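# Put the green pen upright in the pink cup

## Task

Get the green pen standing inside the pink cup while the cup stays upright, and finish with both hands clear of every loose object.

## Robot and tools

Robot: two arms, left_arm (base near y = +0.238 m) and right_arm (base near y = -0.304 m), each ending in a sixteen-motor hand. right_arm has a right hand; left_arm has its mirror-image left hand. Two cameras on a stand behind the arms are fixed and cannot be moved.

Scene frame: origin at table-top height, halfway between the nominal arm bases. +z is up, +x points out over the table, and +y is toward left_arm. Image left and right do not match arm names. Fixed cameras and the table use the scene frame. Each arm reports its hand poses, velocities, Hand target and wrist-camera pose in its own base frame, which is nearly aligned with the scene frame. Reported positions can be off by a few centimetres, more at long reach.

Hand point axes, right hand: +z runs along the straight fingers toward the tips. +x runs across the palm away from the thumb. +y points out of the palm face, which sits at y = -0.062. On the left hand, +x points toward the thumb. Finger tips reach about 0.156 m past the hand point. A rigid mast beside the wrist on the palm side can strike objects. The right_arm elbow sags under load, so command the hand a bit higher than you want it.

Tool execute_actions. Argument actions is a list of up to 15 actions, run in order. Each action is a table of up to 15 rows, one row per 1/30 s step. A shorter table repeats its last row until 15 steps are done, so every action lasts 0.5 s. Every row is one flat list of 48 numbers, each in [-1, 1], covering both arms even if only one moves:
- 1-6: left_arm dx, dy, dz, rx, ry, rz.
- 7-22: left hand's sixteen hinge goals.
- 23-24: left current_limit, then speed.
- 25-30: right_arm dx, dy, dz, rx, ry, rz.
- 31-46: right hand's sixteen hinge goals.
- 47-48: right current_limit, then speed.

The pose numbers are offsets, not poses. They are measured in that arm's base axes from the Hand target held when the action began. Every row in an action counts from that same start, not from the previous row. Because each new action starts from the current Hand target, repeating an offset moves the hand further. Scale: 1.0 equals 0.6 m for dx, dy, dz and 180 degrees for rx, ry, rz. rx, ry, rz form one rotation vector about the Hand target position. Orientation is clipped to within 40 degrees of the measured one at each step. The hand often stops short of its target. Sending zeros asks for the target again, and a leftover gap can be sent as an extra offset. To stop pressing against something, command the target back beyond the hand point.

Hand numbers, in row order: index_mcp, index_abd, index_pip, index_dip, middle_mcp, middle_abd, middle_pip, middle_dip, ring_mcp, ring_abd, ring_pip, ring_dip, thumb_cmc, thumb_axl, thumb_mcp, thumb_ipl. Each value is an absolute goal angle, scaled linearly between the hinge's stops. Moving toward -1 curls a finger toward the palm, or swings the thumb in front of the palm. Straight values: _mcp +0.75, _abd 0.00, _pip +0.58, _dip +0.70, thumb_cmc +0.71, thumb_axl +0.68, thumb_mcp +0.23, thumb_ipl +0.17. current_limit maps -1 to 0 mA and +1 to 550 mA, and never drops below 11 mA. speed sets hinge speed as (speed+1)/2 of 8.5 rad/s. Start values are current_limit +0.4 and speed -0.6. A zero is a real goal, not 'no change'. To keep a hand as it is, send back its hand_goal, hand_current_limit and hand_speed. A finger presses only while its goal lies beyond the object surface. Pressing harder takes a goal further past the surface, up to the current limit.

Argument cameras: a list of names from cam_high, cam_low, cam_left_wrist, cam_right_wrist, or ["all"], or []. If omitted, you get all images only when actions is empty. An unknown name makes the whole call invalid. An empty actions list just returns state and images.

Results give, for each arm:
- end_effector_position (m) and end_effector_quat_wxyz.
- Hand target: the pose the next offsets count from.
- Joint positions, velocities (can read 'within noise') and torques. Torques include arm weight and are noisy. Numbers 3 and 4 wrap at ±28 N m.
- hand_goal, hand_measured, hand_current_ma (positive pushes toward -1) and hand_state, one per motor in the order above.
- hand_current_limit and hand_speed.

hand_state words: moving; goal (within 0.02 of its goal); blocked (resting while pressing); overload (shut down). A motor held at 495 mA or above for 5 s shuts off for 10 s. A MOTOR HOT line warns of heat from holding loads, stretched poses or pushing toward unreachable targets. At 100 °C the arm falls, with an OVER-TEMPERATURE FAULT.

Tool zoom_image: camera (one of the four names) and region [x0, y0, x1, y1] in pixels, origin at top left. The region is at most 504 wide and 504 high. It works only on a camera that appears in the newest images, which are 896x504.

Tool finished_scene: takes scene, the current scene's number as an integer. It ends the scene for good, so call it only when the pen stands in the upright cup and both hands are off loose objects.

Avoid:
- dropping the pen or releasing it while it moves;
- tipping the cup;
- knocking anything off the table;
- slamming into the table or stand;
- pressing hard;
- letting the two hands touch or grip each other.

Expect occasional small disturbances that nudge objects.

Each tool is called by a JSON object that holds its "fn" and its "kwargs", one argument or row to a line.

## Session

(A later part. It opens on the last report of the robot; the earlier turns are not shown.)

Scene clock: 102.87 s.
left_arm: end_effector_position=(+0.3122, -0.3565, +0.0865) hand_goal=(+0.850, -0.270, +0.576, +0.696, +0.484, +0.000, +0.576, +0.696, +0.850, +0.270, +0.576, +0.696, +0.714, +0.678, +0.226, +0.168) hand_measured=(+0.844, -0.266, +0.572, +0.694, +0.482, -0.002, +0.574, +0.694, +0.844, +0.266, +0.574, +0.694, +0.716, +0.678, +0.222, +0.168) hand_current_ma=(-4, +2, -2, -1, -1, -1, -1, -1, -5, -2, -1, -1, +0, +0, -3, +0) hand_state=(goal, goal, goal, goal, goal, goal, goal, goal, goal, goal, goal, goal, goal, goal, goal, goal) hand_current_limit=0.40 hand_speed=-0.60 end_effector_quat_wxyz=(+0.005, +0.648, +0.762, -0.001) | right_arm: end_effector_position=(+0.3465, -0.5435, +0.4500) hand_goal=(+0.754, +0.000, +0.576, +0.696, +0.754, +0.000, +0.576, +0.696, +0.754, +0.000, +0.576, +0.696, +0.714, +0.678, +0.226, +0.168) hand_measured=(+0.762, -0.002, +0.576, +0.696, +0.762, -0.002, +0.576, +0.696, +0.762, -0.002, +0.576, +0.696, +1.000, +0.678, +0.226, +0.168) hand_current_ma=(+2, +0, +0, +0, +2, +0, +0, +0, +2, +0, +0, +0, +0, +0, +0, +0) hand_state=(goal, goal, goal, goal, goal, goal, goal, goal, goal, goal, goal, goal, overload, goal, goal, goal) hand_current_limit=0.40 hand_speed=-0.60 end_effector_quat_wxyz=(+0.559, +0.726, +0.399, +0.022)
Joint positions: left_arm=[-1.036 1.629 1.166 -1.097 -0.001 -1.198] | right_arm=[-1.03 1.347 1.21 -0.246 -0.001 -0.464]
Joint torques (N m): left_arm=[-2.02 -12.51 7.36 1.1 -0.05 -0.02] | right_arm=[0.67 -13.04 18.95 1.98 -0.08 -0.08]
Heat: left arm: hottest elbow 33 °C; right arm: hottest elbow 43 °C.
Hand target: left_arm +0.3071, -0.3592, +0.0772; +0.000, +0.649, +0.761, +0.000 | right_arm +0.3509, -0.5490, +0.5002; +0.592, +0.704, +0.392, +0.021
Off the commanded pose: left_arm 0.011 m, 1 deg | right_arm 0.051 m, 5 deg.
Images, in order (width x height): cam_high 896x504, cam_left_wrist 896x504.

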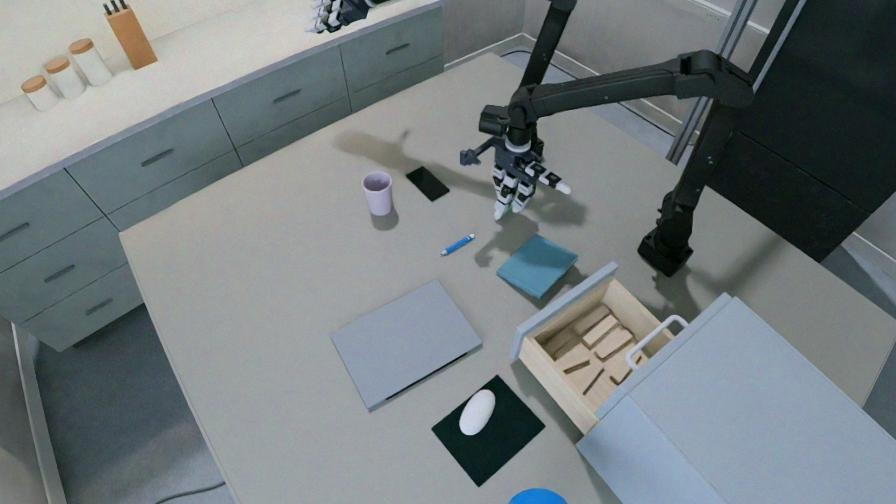

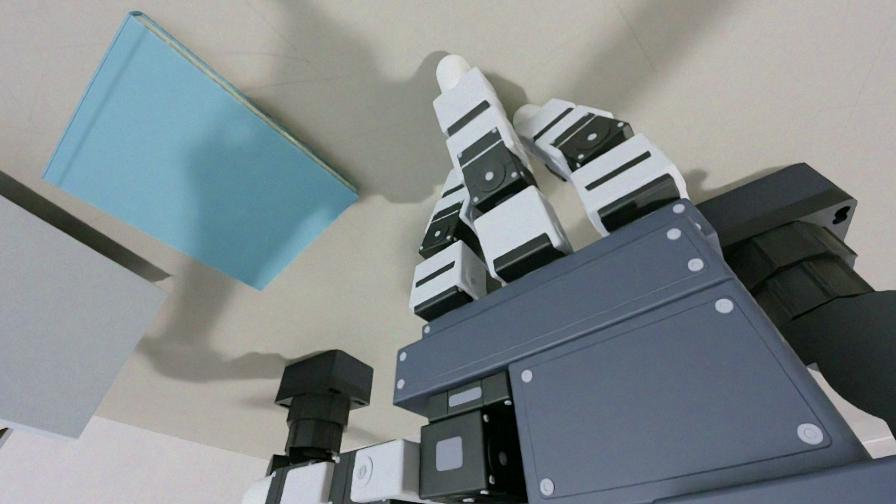

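{"fn": "execute_actions", "kwargs": {
  "actions": [
    [[0,0,-0.012,0,0,0,0.849,-0.27,0.576,0.696,0.483,0,0.576,0.696,0.849,0.27,0.576,0.696,0.714,0.678,0.226,0.168,0.4,-0.6,0,0,0,0,0,0,0.754,0,0.576,0.696,0.754,0,0.576,0.696,0.754,0,0.576,0.696,0.714,0.678,0.226,0.168,0.4,-0.6]]
  ],
  "cameras": ["cam_high","cam_left_wrist"]
}}

{"fn": "zoom_image", "kwargs": {
  "camera": "cam_left_wrist",
  "region": [400, 20, 560, 180]
}}

{"fn": "zoom_image", "kwargs": {
  "camera": "cam_high",
  "region": [470, 170, 550, 250]
}}

Scene clock: 103.97 s.
left_arm: end_effector_position=(+0.3138, -0.3596, +0.0856) hand_goal=(+0.850, -0.270, +0.576, +0.696, +0.484, +0.000, +0.576, +0.696, +0.850, +0.270, +0.576, +0.696, +0.714, +0.678, +0.226, +0.168) hand_measured=(+0.844, -0.266, +0.572, +0.694, +0.482, -0.002, +0.574, +0.694, +0.844, +0.266, +0.574, +0.694, +0.716, +0.678, +0.222, +0.168) hand_current_ma=(-4, +2, -2, -1, -1, -1, -1, -1, -5, -2, -1, -1, +0, +0, -3, +0) hand_state=(goal, goal, goal, goal, goal, goal, goal, goal, goal, goal, goal, goal, goal, goal, goal, goal) hand_current_limit=0.40 hand_speed=-0.60 end_effector_quat_wxyz=(+0.013, +0.648, +0.762, -0.004) | right_arm: end_effector_position=(+0.3465, -0.5435, +0.4500) hand_goal=(+0.754, +0.000, +0.576, +0.696, +0.754, +0.000, +0.576, +0.696, +0.754, +0.000, +0.576, +0.696, +0.714, +0.678, +0.226, +0.168) hand_measured=(+0.762, -0.002, +0.576, +0.696, +0.762, -0.002, +0.576, +0.696, +0.762, -0.002, +0.576, +0.696, +1.000, +0.678, +0.226, +0.168) hand_current_ma=(+2, +0, +0, +0, +2, +0, +0, +0, +2, +0, +0, +0, +0, +0, +0, +0) hand_state=(goal, goal, goal, goal, goal, goal, goal, goal, goal, goal, goal, goal, overload, goal, goal, goal) hand_current_limit=0.40 hand_speed=-0.60 end_effector_quat_wxyz=(+0.559, +0.726, +0.399, +0.022)
Joint positions: left_arm=[-1.037 1.629 1.163 -1.077 -0.001 -1.198] | right_arm=[-1.03 1.347 1.21 -0.246 -0.001 -0.464]
Joint torques (N m): left_arm=[-2.32 -11.58 6.84 1.18 -0.02 -0.05] | right_arm=[0.62 -12.98 18.93 1.96 -0.08 -0.09]
Heat: left arm: hottest elbow 33 °C; right arm: hottest elbow 43 °C.
Hand target: left_arm +0.3070, -0.3593, +0.0701; +0.000, +0.649, +0.761, +0.000 | right_arm +0.3509, -0.5490, +0.5002; +0.592, +0.704, +0.392, +0.021
Off the commanded pose: left_arm 0.017 m, 2 deg | right_arm 0.051 m, 5 deg.
Images, in order (width x height): cam_high 896x504, cam_left_wrist 896x504.

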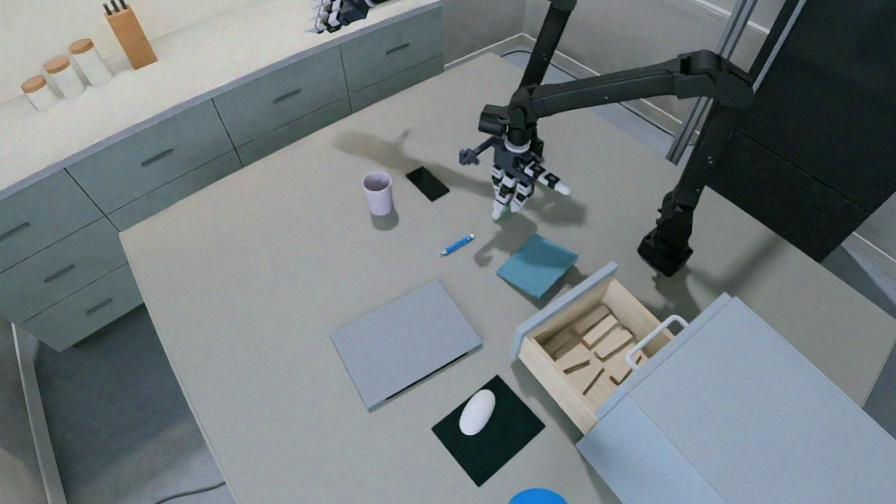

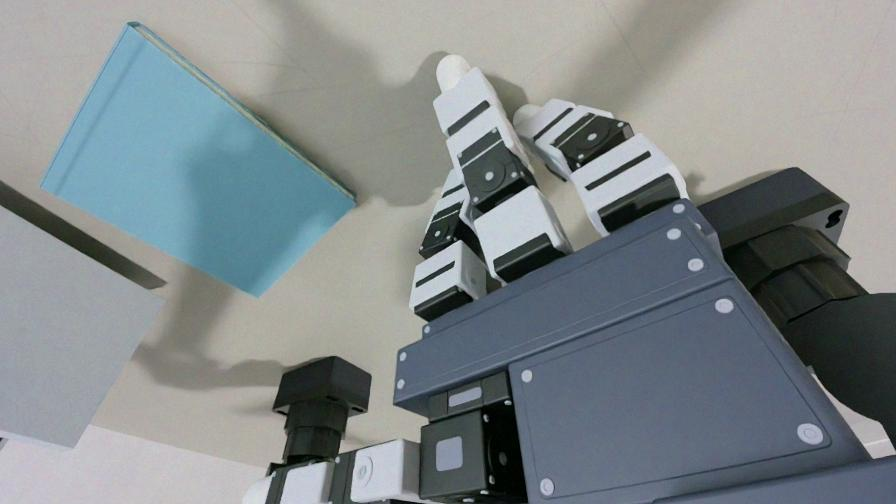

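Scaled by 3.150 from the camera's 896x504 image, which has a finer 1280x720 frame.

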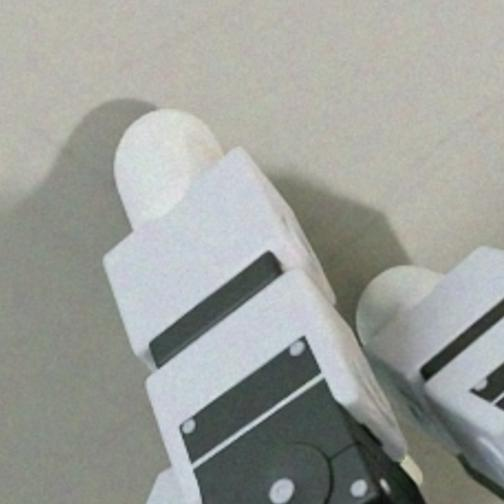

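Scaled by 6.300 from the camera's 896x504 image, which has a finer 1280x720 frame.

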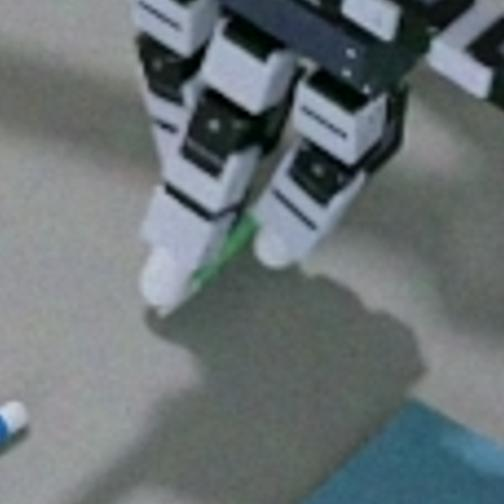

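{"fn": "execute_actions", "kwargs": {
  "actions": [
    [[0,0,0,0,0,0,0.849,-0.36,0.576,0.696,0.483,0,0.576,0.696,0.849,0.36,0.576,0.696,0.714,0.678,0.226,0.168,0.4,-0.75,0,0,0,0,0,0,0.754,0,0.576,0.696,0.754,0,0.576,0.696,0.754,0,0.576,0.696,0.714,0.678,0.226,0.168,0.4,-0.6]],
    [[0,0,0,0,0,0,0.849,-0.48,0.576,0.696,0.483,0,0.576,0.696,0.849,0.48,0.576,0.696,0.714,0.678,0.226,0.168,0.4,-0.75,0,0,0,0,0,0,0.754,0,0.576,0.696,0.754,0,0.576,0.696,0.754,0,0.576,0.696,0.714,0.678,0.226,0.168,0.4,-0.6]]
  ],
  "cameras": ["cam_high","cam_left_wrist"]
}}

{"fn": "zoom_image", "kwargs": {
  "camera": "cam_left_wrist",
  "region": [400, 20, 560, 180]
}}

{"fn": "zoom_image", "kwargs": {
  "camera": "cam_high",
  "region": [470, 170, 550, 250]
}}

Scene clock: 105.63 s.
left_arm: end_effector_position=(+0.3138, -0.3596, +0.0854) hand_goal=(+0.850, -0.480, +0.576, +0.696, +0.484, +0.000, +0.576, +0.696, +0.850, +0.480, +0.576, +0.696, +0.714, +0.678, +0.226, +0.168) hand_measured=(+0.844, -0.354, +0.572, +0.694, +0.482, -0.002, +0.574, +0.694, +0.844, +0.352, +0.574, +0.694, +0.716, +0.678, +0.222, +0.168) hand_current_ma=(-4, +319, -2, -1, -1, -1, -1, -1, -5, -322, -1, -1, +0, +0, -3, +0) hand_state=(goal, blocked, goal, goal, goal, goal, goal, goal, goal, blocked, goal, goal, goal, goal, goal, goal) hand_current_limit=0.40 hand_speed=-0.75 end_effector_quat_wxyz=(+0.013, +0.648, +0.762, -0.004) | right_arm: end_effector_position=(+0.3465, -0.5435, +0.4500) hand_goal=(+0.754, +0.000, +0.576, +0.696, +0.754, +0.000, +0.576, +0.696, +0.754, +0.000, +0.576, +0.696, +0.714, +0.678, +0.226, +0.168) hand_measured=(+0.762, -0.002, +0.576, +0.696, +0.762, -0.002, +0.576, +0.696, +0.762, -0.002, +0.576, +0.696, +1.000, +0.678, +0.226, +0.168) hand_current_ma=(+2, +0, +0, +0, +2, +0, +0, +0, +2, +0, +0, +0, +0, +0, +0, +0) hand_state=(goal, goal, goal, goal, goal, goal, goal, goal, goal, goal, goal, goal, overload, goal, goal, goal) hand_current_limit=0.40 hand_speed=-0.60 end_effector_quat_wxyz=(+0.559, +0.726, +0.399, +0.022)
Joint positions: left_arm=[-1.037 1.63 1.163 -1.077 -0.001 -1.198] | right_arm=[-1.03 1.347 1.21 -0.246 -0.001 -0.464]
Joint torques (N m): left_arm=[-2.08 -11.75 6.71 1.01 -0.07 0] | right_arm=[0.67 -12.98 18.93 1.95 -0.08 -0.09]
Heat: left arm: hottest elbow 33 °C; right arm: hottest elbow 43 °C.
Hand target: left_arm +0.3070, -0.3592, +0.0699; +0.000, +0.649, +0.761, +0.000 | right_arm +0.3509, -0.5490, +0.5002; +0.592, +0.704, +0.392, +0.021
Off the commanded pose: left_arm 0.017 m, 1 deg | right_arm 0.051 m, 5 deg.
Images, in order (width x height): cam_high 896x504, cam_left_wrist 896x504.

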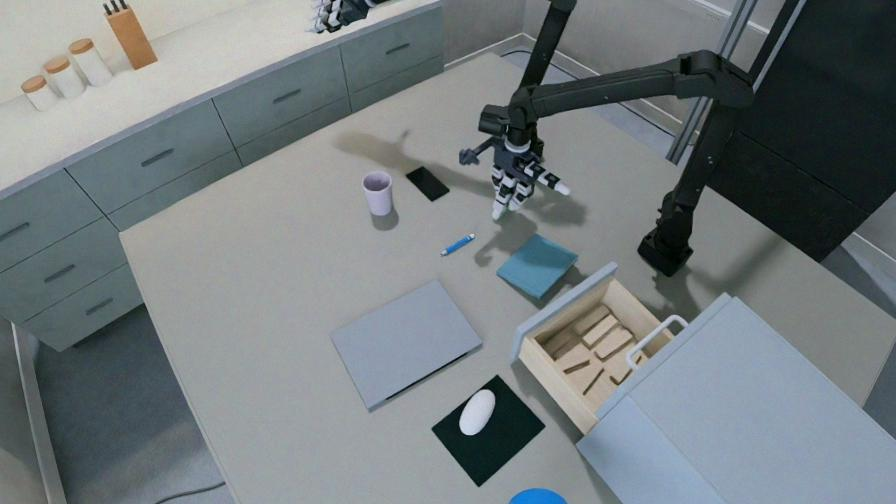

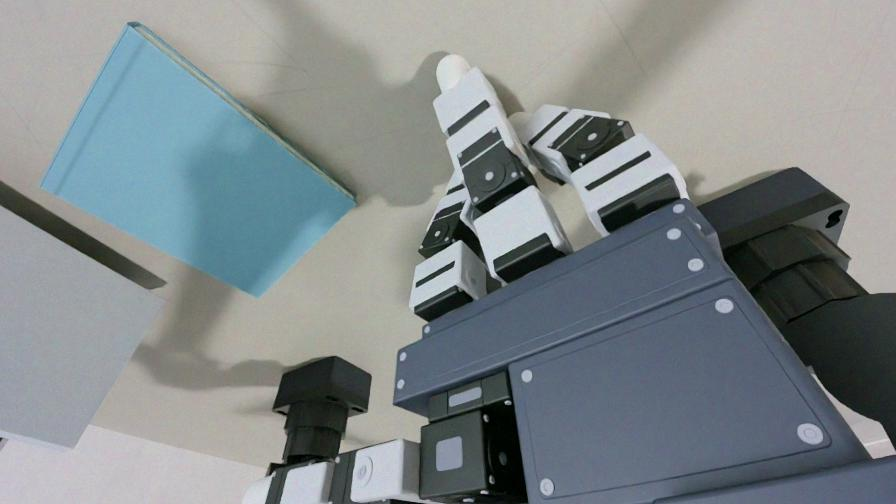

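Scaled by 3.150 from the camera's 896x504 image, which has a finer 1280x720 frame.

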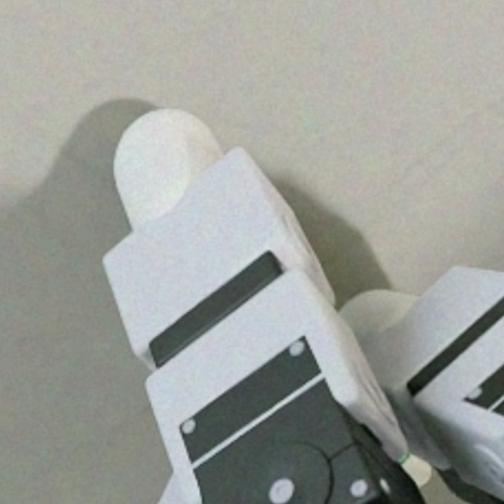

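Scaled by 6.300 from the camera's 896x504 image, which has a finer 1280x720 frame.

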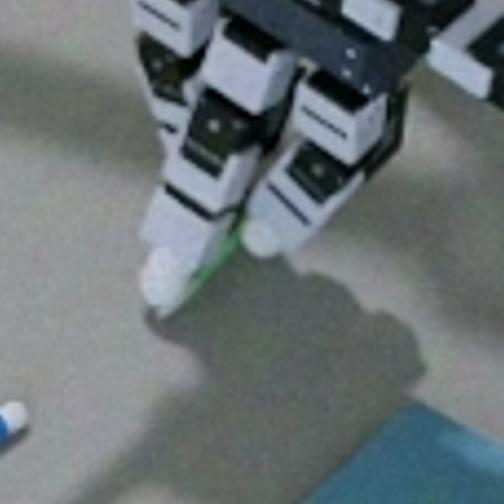

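{"fn": "execute_actions", "kwargs": {
  "actions": [
    [[0,0,0.04,0,0,0,0.849,-0.27,0.576,0.696,0.418,0,0.576,0.696,0.849,0.27,0.576,0.696,0.714,0.678,0.226,0.168,0.4,-0.6,0,0,0,0,0,0,0.754,0,0.576,0.696,0.754,0,0.576,0.696,0.754,0,0.576,0.696,0.714,0.678,0.226,0.168,0.4,-0.6]],
    [[-0.0172,-0.003,-0.015,0,0,0,0.849,-0.27,0.576,0.696,0.418,0,0.576,0.696,0.849,0.27,0.576,0.696,0.714,0.678,0.226,0.168,0.4,-0.6,0,0,0,0,0,0,0.754,0,0.576,0.696,0.754,0,0.576,0.696,0.754,0,0.576,0.696,0.714,0.678,0.226,0.168,0.4,-0.6]]
  ],
  "cameras": ["cam_high","cam_left_wrist"]
}}

{"fn": "zoom_image", "kwargs": {
  "camera": "cam_left_wrist",
  "region": [400, 20, 560, 180]
}}

{"fn": "zoom_image", "kwargs": {
  "camera": "cam_high",
  "region": [470, 170, 550, 250]
}}

Scene clock: 107.47 s.
left_arm: end_effector_position=(+0.3003, -0.3564, +0.0850) hand_goal=(+0.850, -0.270, +0.576, +0.696, +0.418, +0.000, +0.576, +0.696, +0.850, +0.270, +0.576, +0.696, +0.714, +0.678, +0.226, +0.168) hand_measured=(+0.844, -0.272, +0.572, +0.694, +0.424, -0.002, +0.574, +0.694, +0.846, +0.272, +0.574, +0.694, +0.716, +0.678, +0.222, +0.168) hand_current_ma=(-4, +0, -2, -1, +6, -1, -1, -1, -3, +0, -1, -1, +0, +0, -3, +0) hand_state=(goal, goal, goal, goal, goal, goal, goal, goal, goal, goal, goal, goal, goal, goal, goal, goal) hand_current_limit=0.40 hand_speed=-0.60 end_effector_quat_wxyz=(-0.006, +0.648, +0.761, +0.002) | right_arm: end_effector_position=(+0.3465, -0.5435, +0.4500) hand_goal=(+0.754, +0.000, +0.576, +0.696, +0.754, +0.000, +0.576, +0.696, +0.754, +0.000, +0.576, +0.696, +0.714, +0.678, +0.226, +0.168) hand_measured=(+0.762, -0.002, +0.576, +0.696, +0.762, -0.002, +0.576, +0.696, +0.762, -0.002, +0.576, +0.696, +1.000, +0.678, +0.226, +0.168) hand_current_ma=(+2, +0, +0, +0, +2, +0, +0, +0, +2, +0, +0, +0, +0, +0, +0, +0) hand_state=(goal, goal, goal, goal, goal, goal, goal, goal, goal, goal, goal, goal, overload, goal, goal, goal) hand_current_limit=0.40 hand_speed=-0.60 end_effector_quat_wxyz=(+0.559, +0.726, +0.399, +0.022)
Joint positions: left_arm=[-1.059 1.63 1.163 -1.116 -0.001 -1.219] | right_arm=[-1.03 1.347 1.21 -0.246 -0.001 -0.464]
Joint torques (N m): left_arm=[-2.14 -13.33 7.69 0.9 -0.04 -0.07] | right_arm=[0.62 -12.98 18.93 1.96 -0.08 -0.08]
Heat: left arm: hottest elbow 33 °C; right arm: hottest elbow 44 °C.
Hand target: left_arm +0.2968, -0.3610, +0.0849; +0.000, +0.649, +0.761, +0.000 | right_arm +0.3509, -0.5490, +0.5002; +0.592, +0.704, +0.392, +0.021
Off the commanded pose: left_arm 0.006 m, 1 deg | right_arm 0.051 m, 5 deg.
Images, in order (width x height): cam_high 896x504, cam_left_wrist 896x504.

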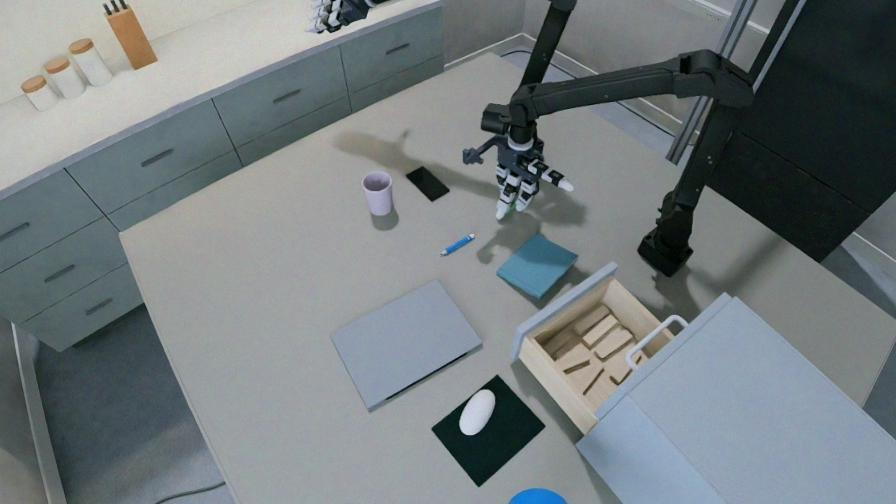

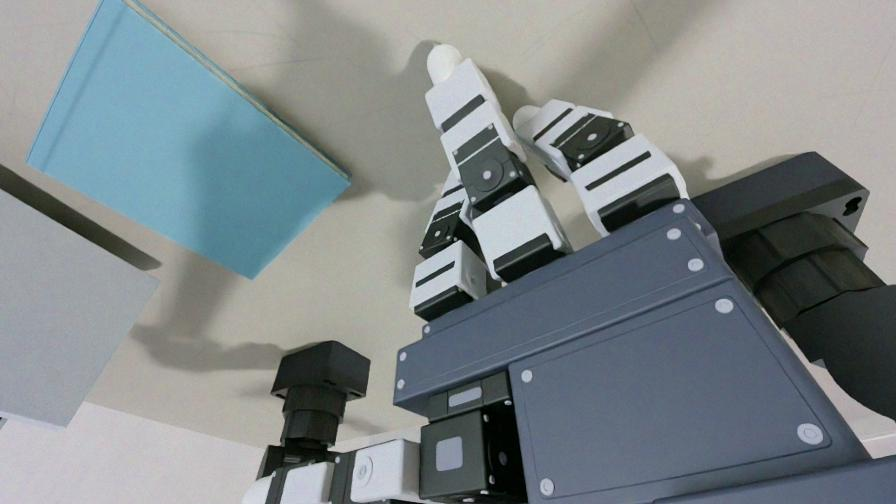

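Scaled by 3.150 from the camera's 896x504 image, which has a finer 1280x720 frame.

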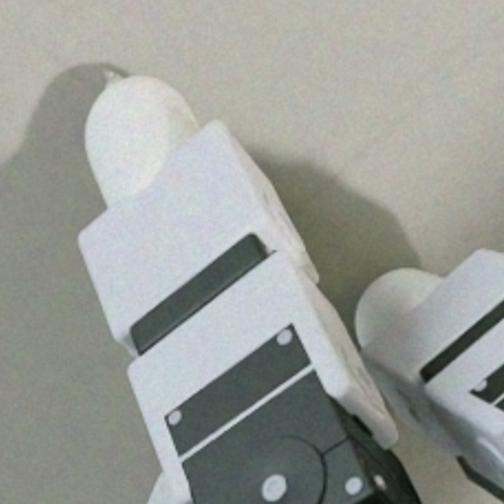

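Scaled by 6.300 from the camera's 896x504 image, which has a finer 1280x720 frame.

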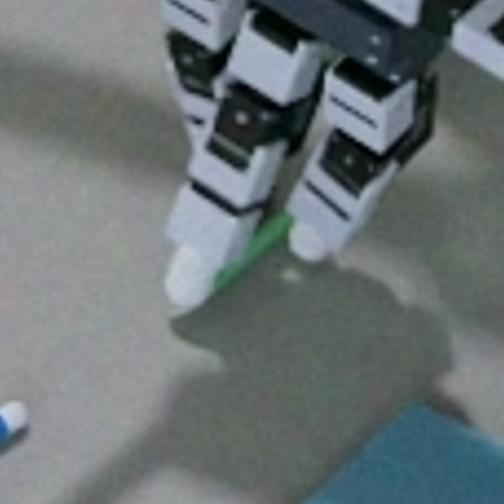

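{"fn": "execute_actions", "kwargs": {
  "actions": [
    [[0,0,-0.02,0,0,0,0.849,-0.27,0.576,0.696,0.418,0,0.576,0.696,0.849,0.27,0.576,0.696,0.714,0.678,0.226,0.168,0.4,-0.6,0,0,0,0,0,0,0.754,0,0.576,0.696,0.754,0,0.576,0.696,0.754,0,0.576,0.696,0.714,0.678,0.226,0.168,0.4,-0.6]]
  ],
  "cameras": ["cam_high","cam_left_wrist"]
}}

{"fn": "zoom_image", "kwargs": {
  "camera": "cam_left_wrist",
  "region": [400, 20, 560, 180]
}}

{"fn": "zoom_image", "kwargs": {
  "camera": "cam_high",
  "region": [470, 170, 550, 250]
}}

Scene clock: 108.50 s.
left_arm: end_effector_position=(+0.3017, -0.3589, +0.0826) hand_goal=(+0.850, -0.270, +0.576, +0.696, +0.418, +0.000, +0.576, +0.696, +0.850, +0.270, +0.576, +0.696, +0.714, +0.678, +0.226, +0.168) hand_measured=(+0.846, -0.268, +0.574, +0.694, +0.422, -0.002, +0.574, +0.694, +0.848, +0.274, +0.574, +0.694, +0.716, +0.678, +0.222, +0.168) hand_current_ma=(-2, +0, -1, -1, +2, -1, -1, -1, -1, +2, +0, -1, +0, +0, -3, +0) hand_state=(goal, goal, goal, goal, goal, goal, goal, goal, goal, goal, goal, goal, goal, goal, goal, goal) hand_current_limit=0.40 hand_speed=-0.60 end_effector_quat_wxyz=(+0.002, +0.648, +0.762, -0.001) | right_arm: end_effector_position=(+0.3465, -0.5435, +0.4500) hand_goal=(+0.754, +0.000, +0.576, +0.696, +0.754, +0.000, +0.576, +0.696, +0.754, +0.000, +0.576, +0.696, +0.714, +0.678, +0.226, +0.168) hand_measured=(+0.762, -0.002, +0.576, +0.696, +0.762, -0.002, +0.576, +0.696, +0.762, -0.002, +0.576, +0.696, +1.000, +0.678, +0.226, +0.168) hand_current_ma=(+2, +0, +0, +0, +2, +0, +0, +0, +2, +0, +0, +0, +0, +0, +0, +0) hand_state=(goal, goal, goal, goal, goal, goal, goal, goal, goal, goal, goal, goal, overload, goal, goal, goal) hand_current_limit=0.40 hand_speed=-0.60 end_effector_quat_wxyz=(+0.559, +0.726, +0.399, +0.022)
Joint positions: left_arm=[-1.059 1.63 1.155 -1.092 -0.001 -1.22] | right_arm=[-1.03 1.347 1.21 -0.246 -0.001 -0.464]
Joint torques (N m): left_arm=[-1.9 -12.45 6.93 1.44 -0.06 -0.08] | right_arm=[0.67 -12.98 18.93 1.98 -0.08 -0.09]
Heat: left arm: hottest elbow 33 °C; right arm: hottest elbow 44 °C.
Hand target: left_arm +0.2968, -0.3610, +0.0729; +0.000, +0.649, +0.761, +0.000 | right_arm +0.3509, -0.5490, +0.5002; +0.592, +0.704, +0.392, +0.021
Off the commanded pose: left_arm 0.011 m, 0 deg | right_arm 0.051 m, 5 deg.
Images, in order (width x height): cam_high 896x504, cam_left_wrist 896x504.

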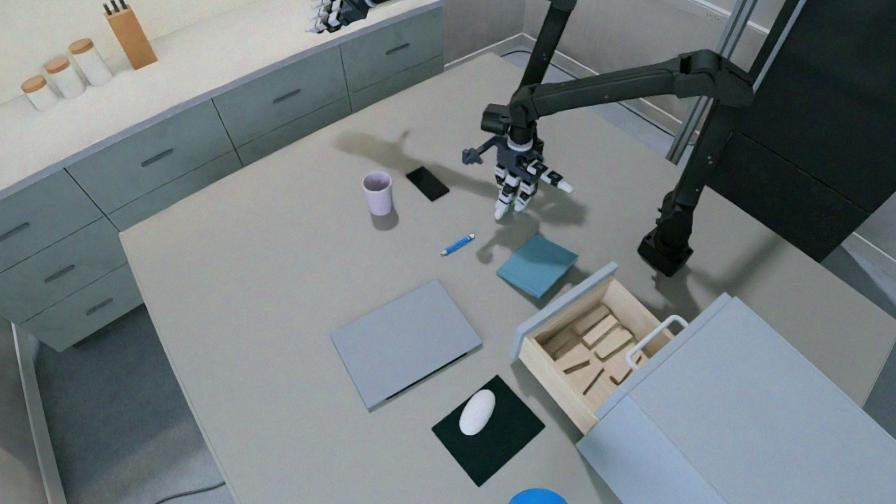

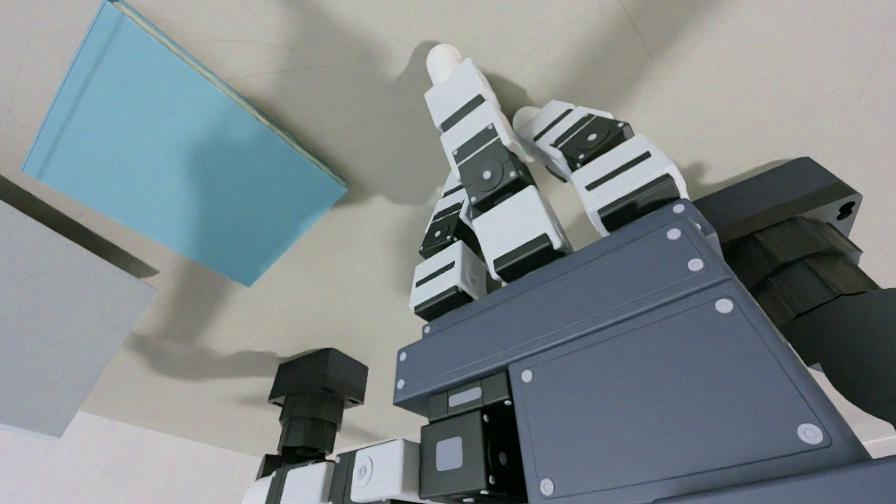

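Scaled by 3.150 from the camera's 896x504 image, which has a finer 1280x720 frame.

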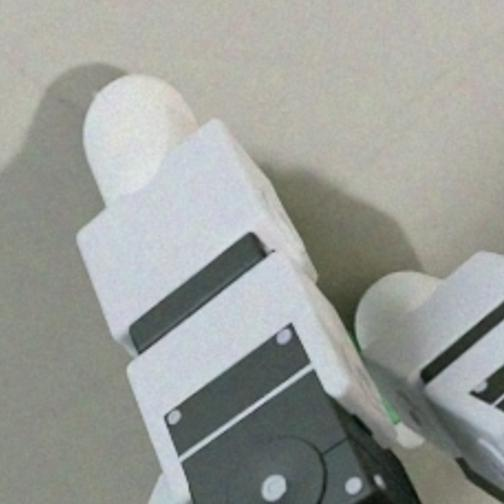

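Scaled by 6.300 from the camera's 896x504 image, which has a finer 1280x720 frame.

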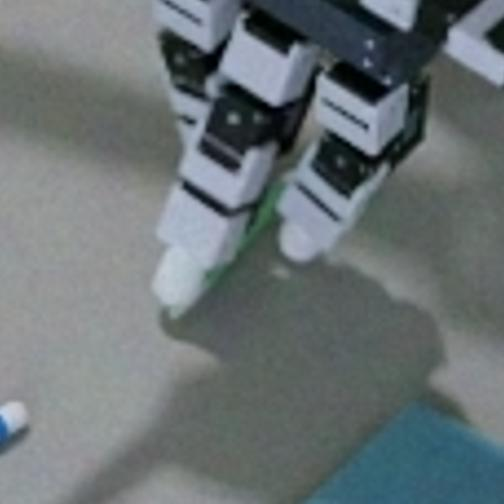

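{"fn": "execute_actions", "kwargs": {
  "actions": [
    [[0,0,-0.005,0,0,0,0.849,-0.36,0.576,0.696,0.418,0,0.576,0.696,0.849,0.36,0.576,0.696,0.714,0.678,0.226,0.168,0.4,-0.75,0,0,0,0,0,0,0.754,0,0.576,0.696,0.754,0,0.576,0.696,0.754,0,0.576,0.696,0.714,0.678,0.226,0.168,0.4,-0.6]],
    [[0,0,0,0,0,0,0.849,-0.48,0.576,0.696,0.418,0,0.576,0.696,0.849,0.48,0.576,0.696,0.714,0.678,0.226,0.168,0.4,-0.75,0,0,0,0,0,0,0.754,0,0.576,0.696,0.754,0,0.576,0.696,0.754,0,0.576,0.696,0.714,0.678,0.226,0.168,0.4,-0.6]]
  ],
  "cameras": ["cam_high","cam_left_wrist"]
}}

{"fn": "zoom_image", "kwargs": {
  "camera": "cam_left_wrist",
  "region": [400, 20, 560, 180]
}}

{"fn": "zoom_image", "kwargs": {
  "camera": "cam_high",
  "region": [470, 170, 550, 250]
}}

Scene clock: 109.97 s.
left_arm: end_effector_position=(+0.3025, -0.3603, +0.0813) hand_goal=(+0.850, -0.480, +0.576, +0.696, +0.418, +0.000, +0.576, +0.696, +0.850, +0.480, +0.576, +0.696, +0.714, +0.678, +0.226, +0.168) hand_measured=(+0.848, -0.344, +0.574, +0.694, +0.416, +0.000, +0.574, +0.694, +0.848, +0.336, +0.574, +0.694, +0.716, +0.678, +0.222, +0.168) hand_current_ma=(-1, +355, -1, -1, -1, +0, -1, -1, -1, -385, +0, -1, +0, +0, -3, +0) hand_state=(goal, blocked, goal, goal, goal, goal, goal, goal, goal, blocked, goal, goal, goal, goal, goal, goal) hand_current_limit=0.40 hand_speed=-0.75 end_effector_quat_wxyz=(+0.007, +0.648, +0.762, -0.002) | right_arm: end_effector_position=(+0.3465, -0.5435, +0.4500) hand_goal=(+0.754, +0.000, +0.576, +0.696, +0.754, +0.000, +0.576, +0.696, +0.754, +0.000, +0.576, +0.696, +0.714, +0.678, +0.226, +0.168) hand_measured=(+0.762, -0.002, +0.576, +0.696, +0.762, -0.002, +0.576, +0.696, +0.762, -0.002, +0.576, +0.696, +1.000, +0.678, +0.226, +0.168) hand_current_ma=(+2, +0, +0, +0, +2, +0, +0, +0, +2, +0, +0, +0, +0, +0, +0, +0) hand_state=(goal, goal, goal, goal, goal, goal, goal, goal, goal, goal, goal, goal, overload, goal, goal, goal) hand_current_limit=0.40 hand_speed=-0.60 end_effector_quat_wxyz=(+0.559, +0.726, +0.399, +0.022)
Joint positions: left_arm=[-1.059 1.63 1.151 -1.078 -0.001 -1.221] | right_arm=[-1.03 1.347 1.21 -0.246 -0.001 -0.464]
Joint torques (N m): left_arm=[-1.85 -12.51 6.8 1.29 -0.07 -0.06] | right_arm=[0.67 -13.04 18.95 1.95 -0.08 -0.09]
Heat: left arm: hottest elbow 33 °C; right arm: hottest elbow 44 °C.
Hand target: left_arm +0.2968, -0.3610, +0.0699; +0.000, +0.649, +0.761, +0.000 | right_arm +0.3509, -0.5490, +0.5002; +0.592, +0.704, +0.392, +0.021
Off the commanded pose: left_arm 0.013 m, 1 deg | right_arm 0.051 m, 5 deg.
Images, in order (width x height): cam_high 896x504, cam_left_wrist 896x504.

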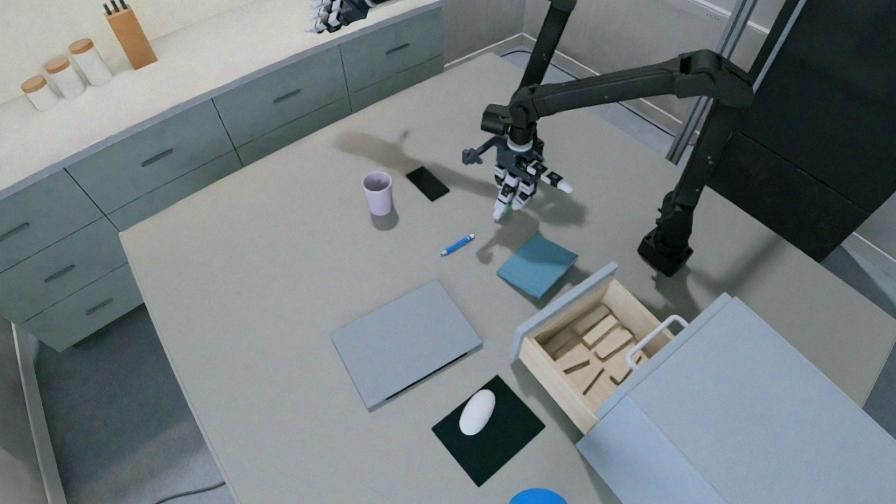

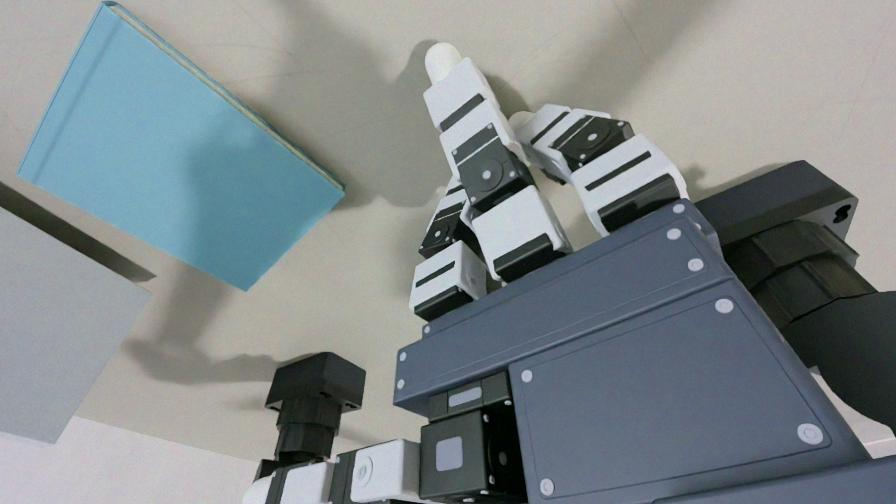

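Scaled by 3.150 from the camera's 896x504 image, which has a finer 1280x720 frame.

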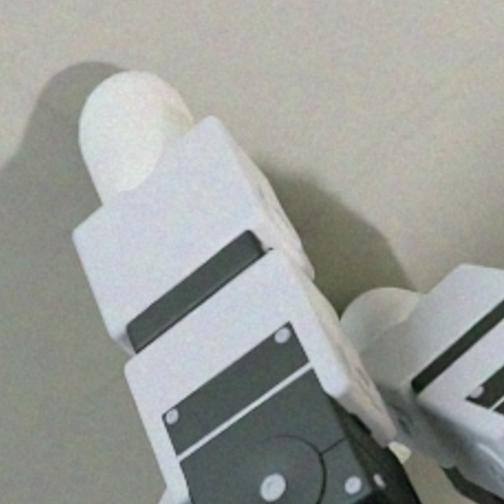

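Scaled by 6.300 from the camera's 896x504 image, which has a finer 1280x720 frame.

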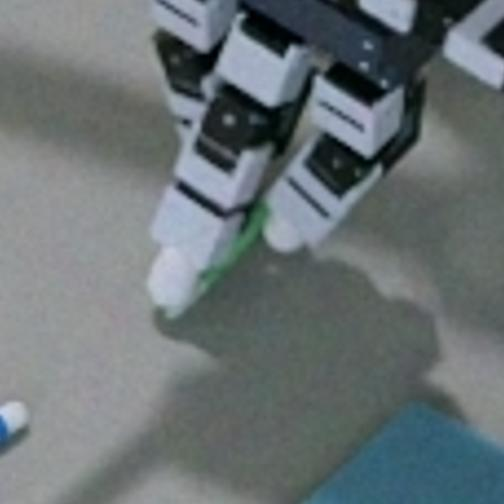

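{"fn": "execute_actions", "kwargs": {
  "actions": [
    [[0.0115,-0.0023,0.1115,-0.0333,-0.0187,0,0.849,-0.5,0.576,0.696,0.418,0,0.576,0.696,0.849,0.5,0.576,0.696,0.714,0.678,0.226,0.168,0.4,-0.75,0,0,0,0,0,0,0.754,0,0.576,0.696,0.754,0,0.576,0.696,0.754,0,0.576,0.696,0.714,0.678,0.226,0.168,0.4,-0.6]]
  ],
  "cameras": ["cam_high","cam_left_wrist"]
}}

{"fn": "zoom_image", "kwargs": {
  "camera": "cam_left_wrist",
  "region": [400, 20, 560, 180]
}}

{"fn": "zoom_image", "kwargs": {
  "camera": "cam_high",
  "region": [470, 150, 570, 250]
}}

Scene clock: 111.13 s.
left_arm: end_effector_position=(+0.3021, -0.3595, +0.1337) hand_goal=(+0.850, -0.500, +0.576, +0.696, +0.418, +0.000, +0.576, +0.696, +0.850, +0.500, +0.576, +0.696, +0.714, +0.678, +0.226, +0.168) hand_measured=(+0.846, -0.344, +0.574, +0.694, +0.418, +0.000, +0.574, +0.694, +0.850, +0.336, +0.576, +0.694, +0.716, +0.678, +0.222, +0.168) hand_current_ma=(-3, +385, -1, -1, +0, +0, -1, -1, +0, -385, +0, +0, +0, +0, -3, +0) hand_state=(goal, blocked, goal, goal, goal, goal, goal, goal, goal, blocked, goal, goal, goal, goal, goal, goal) hand_current_limit=0.40 hand_speed=-0.75 end_effector_quat_wxyz=(+0.057, +0.646, +0.761, -0.021) | right_arm: end_effector_position=(+0.3465, -0.5435, +0.4500) hand_goal=(+0.754, +0.000, +0.576, +0.696, +0.754, +0.000, +0.576, +0.696, +0.754, +0.000, +0.576, +0.696, +0.714, +0.678, +0.226, +0.168) hand_measured=(+0.762, -0.002, +0.576, +0.696, +0.762, -0.002, +0.576, +0.696, +0.762, -0.002, +0.576, +0.696, +1.000, +0.678, +0.226, +0.168) hand_current_ma=(+2, +0, +0, +0, +2, +0, +0, +0, +2, +0, +0, +0, +0, +0, +0, +0) hand_state=(goal, goal, goal, goal, goal, goal, goal, goal, goal, goal, goal, goal, overload, goal, goal, goal) hand_current_limit=0.40 hand_speed=-0.60 end_effector_quat_wxyz=(+0.559, +0.726, +0.399, +0.022)
Joint positions: left_arm=[-1.059 1.508 1.149 -1.089 -0.001 -1.221] | right_arm=[-1.03 1.347 1.21 -0.246 -0.001 -0.464]
Joint torques (N m): left_arm=[-0.62 -11.75 10.06 0.2 -0.04 0.12] | right_arm=[0.62 -12.98 18.93 1.96 -0.08 -0.09]
Heat: left arm: hottest elbow 33 °C; right arm: hottest elbow 44 °C.
Hand target: left_arm +0.3037, -0.3624, +0.1369; +0.057, +0.648, +0.760, -0.021 | right_arm +0.3509, -0.5490, +0.5002; +0.592, +0.704, +0.392, +0.021
Off the commanded pose: left_arm 0.005 m, 0 deg | right_arm 0.051 m, 5 deg.
Images, in order (width x height): cam_high 896x504, cam_left_wrist 896x504.

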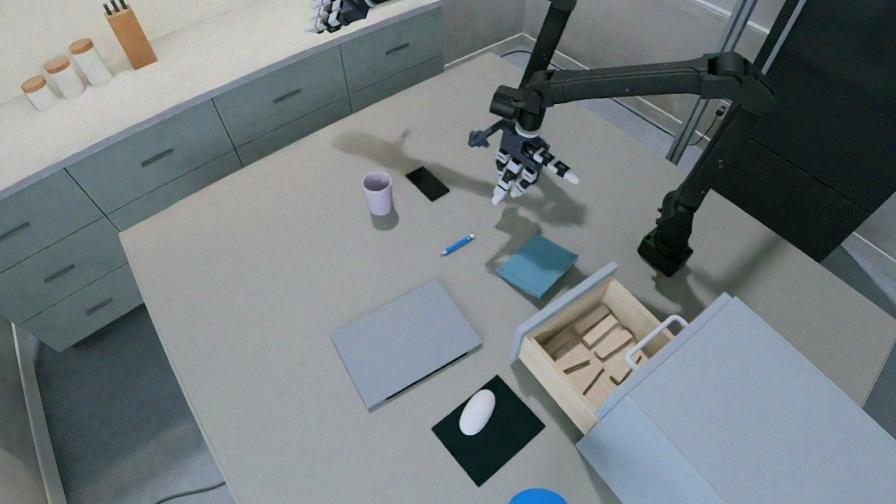

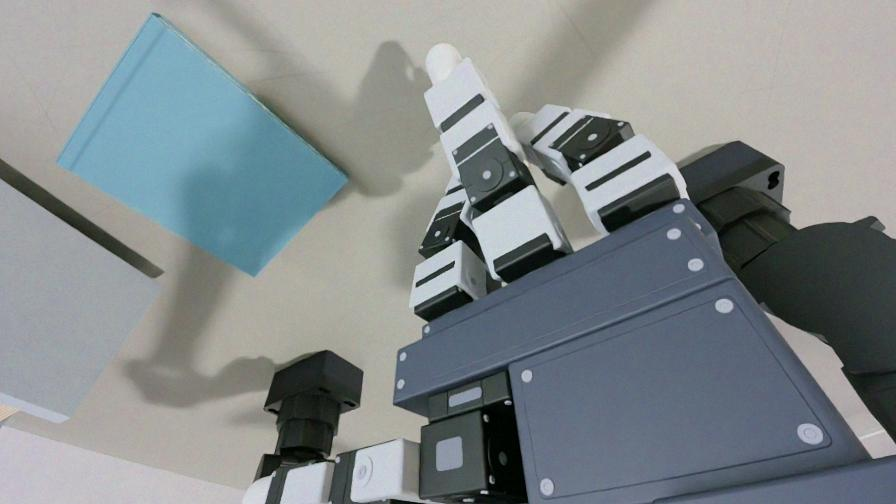

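Scaled by 3.150 from the camera's 896x504 image, which has a finer 1280x720 frame.

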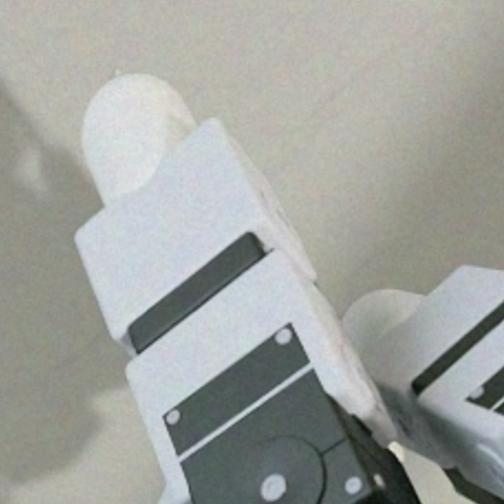

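Scaled by 5.040 from the camera's 896x504 image, which has a finer 1280x720 frame.

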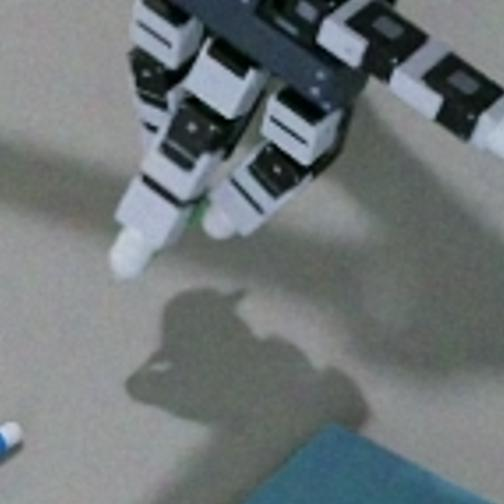

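{"fn": "execute_actions", "kwargs": {
  "actions": [
    [[0.052,-0.08,0.05,0.0333,0.0187,-0.15,0.849,-0.5,0.576,0.696,0.418,0,0.576,0.696,0.849,0.5,0.576,0.696,0.714,0.678,0.226,0.168,0.4,-0.75,0,0,0,0,0,0,0.754,0,0.576,0.696,0.754,0,0.576,0.696,0.754,0,0.576,0.696,0.714,0.678,0.226,0.168,0.4,-0.6]],
    [[0.021,-0.082,0.0,0,0,-0.15,0.849,-0.5,0.576,0.696,0.418,0,0.576,0.696,0.849,0.5,0.576,0.696,0.714,0.678,0.226,0.168,0.4,-0.75,0,0,0,0,0,0,0.754,0,0.576,0.696,0.754,0,0.576,0.696,0.754,0,0.576,0.696,0.714,0.678,0.226,0.168,0.4,-0.6]]
  ],
  "cameras": ["cam_high","cam_left_wrist"]
}}

{"fn": "zoom_image", "kwargs": {
  "camera": "cam_high",
  "region": [440, 120, 600, 280]
}}

Scene clock: 116.10 s.
left_arm: end_effector_position=(+0.3338, -0.4474, +0.1527) hand_goal=(+0.850, -0.500, +0.576, +0.696, +0.418, +0.000, +0.576, +0.696, +0.850, +0.500, +0.576, +0.696, +0.714, +0.678, +0.226, +0.168) hand_measured=(+0.846, -0.344, +0.574, +0.694, +0.420, +0.000, +0.574, +0.694, +0.850, +0.336, +0.576, +0.694, +0.716, +0.678, +0.222, +0.168) hand_current_ma=(-3, +385, -1, -1, +0, +0, -1, -1, +0, -385, +0, +0, +0, +0, -3, +0) hand_state=(goal, blocked, goal, goal, goal, goal, goal, goal, goal, blocked, goal, goal, goal, goal, goal, goal) hand_current_limit=0.40 hand_speed=-0.75 end_effector_quat_wxyz=(-0.020, +0.923, +0.385, -0.010) | right_arm: end_effector_position=(+0.3465, -0.5435, +0.4500) hand_goal=(+0.754, +0.000, +0.576, +0.696, +0.754, +0.000, +0.576, +0.696, +0.754, +0.000, +0.576, +0.696, +0.714, +0.678, +0.226, +0.168) hand_measured=(+0.762, -0.002, +0.576, +0.696, +0.762, -0.002, +0.576, +0.696, +0.762, -0.002, +0.576, +0.696, +1.000, +0.678, +0.226, +0.168) hand_current_ma=(+2, +0, +0, +0, +2, +0, +0, +0, +2, +0, +0, +0, +0, +0, +0, +0) hand_state=(goal, goal, goal, goal, goal, goal, goal, goal, goal, goal, goal, goal, overload, goal, goal, goal) hand_current_limit=0.40 hand_speed=-0.60 end_effector_quat_wxyz=(+0.559, +0.726, +0.399, +0.022)
Joint positions: left_arm=[-0.997 1.653 1.392 -1.353 0.013 -0.217] | right_arm=[-1.03 1.347 1.21 -0.246 -0.001 -0.464]
Joint torques (N m): left_arm=[0.15 -13.1 13.42 -0.02 0.1 0.19] | right_arm=[0.62 -12.98 18.93 1.96 -0.08 -0.09]
Heat: left arm: hottest elbow 33 °C; right arm: hottest elbow 45 °C.
Hand target: left_arm +0.3474, -0.4596, +0.1668; -0.009, +0.923, +0.384, -0.011 | right_arm +0.3509, -0.5490, +0.5002; +0.592, +0.704, +0.392, +0.021
Off the commanded pose: left_arm 0.023 m, 1 deg | right_arm 0.051 m, 5 deg.
Images, in order (width x height): cam_high 896x504, cam_left_wrist 896x504.

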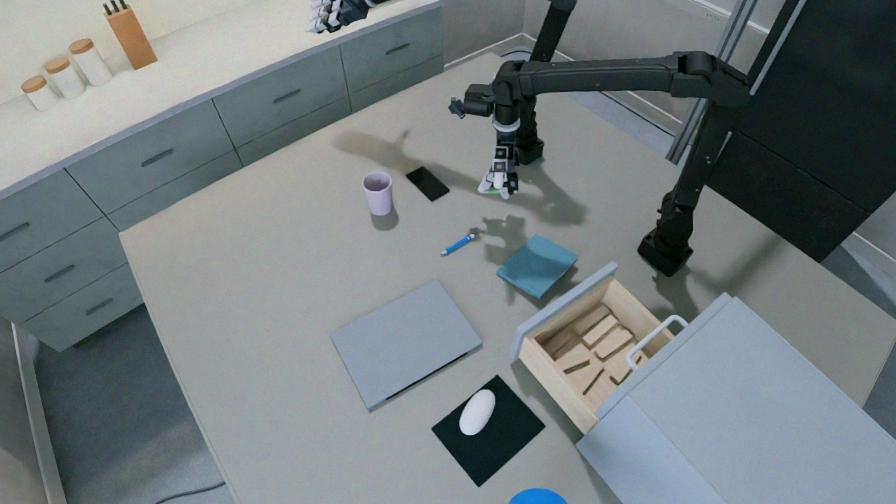

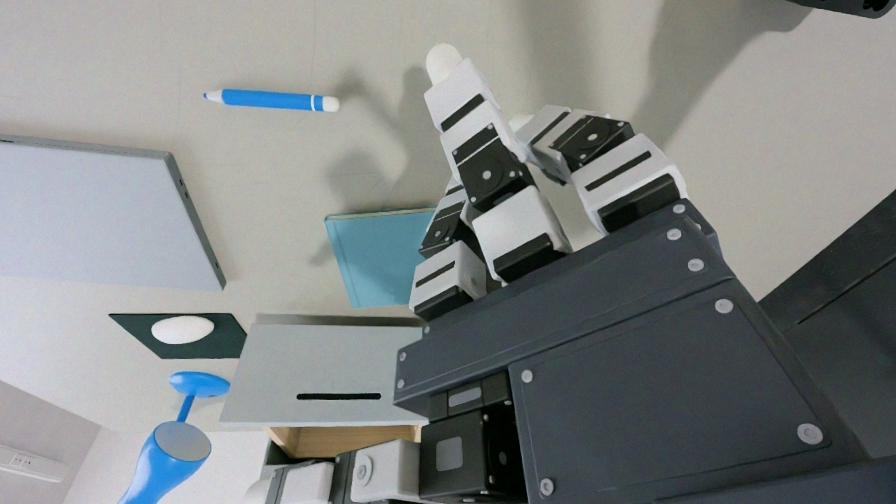

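Scaled by 3.150 from the camera's 896x504 image, which has a finer 1280x720 frame.

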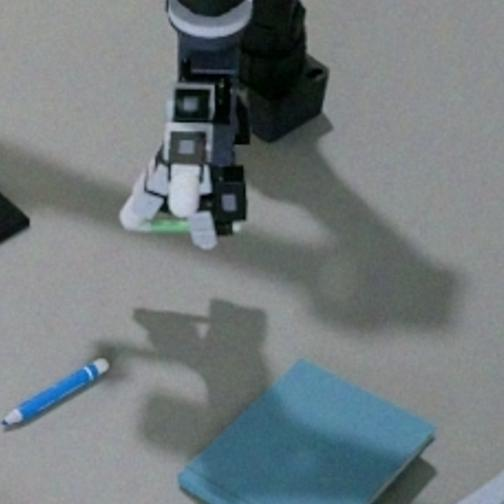

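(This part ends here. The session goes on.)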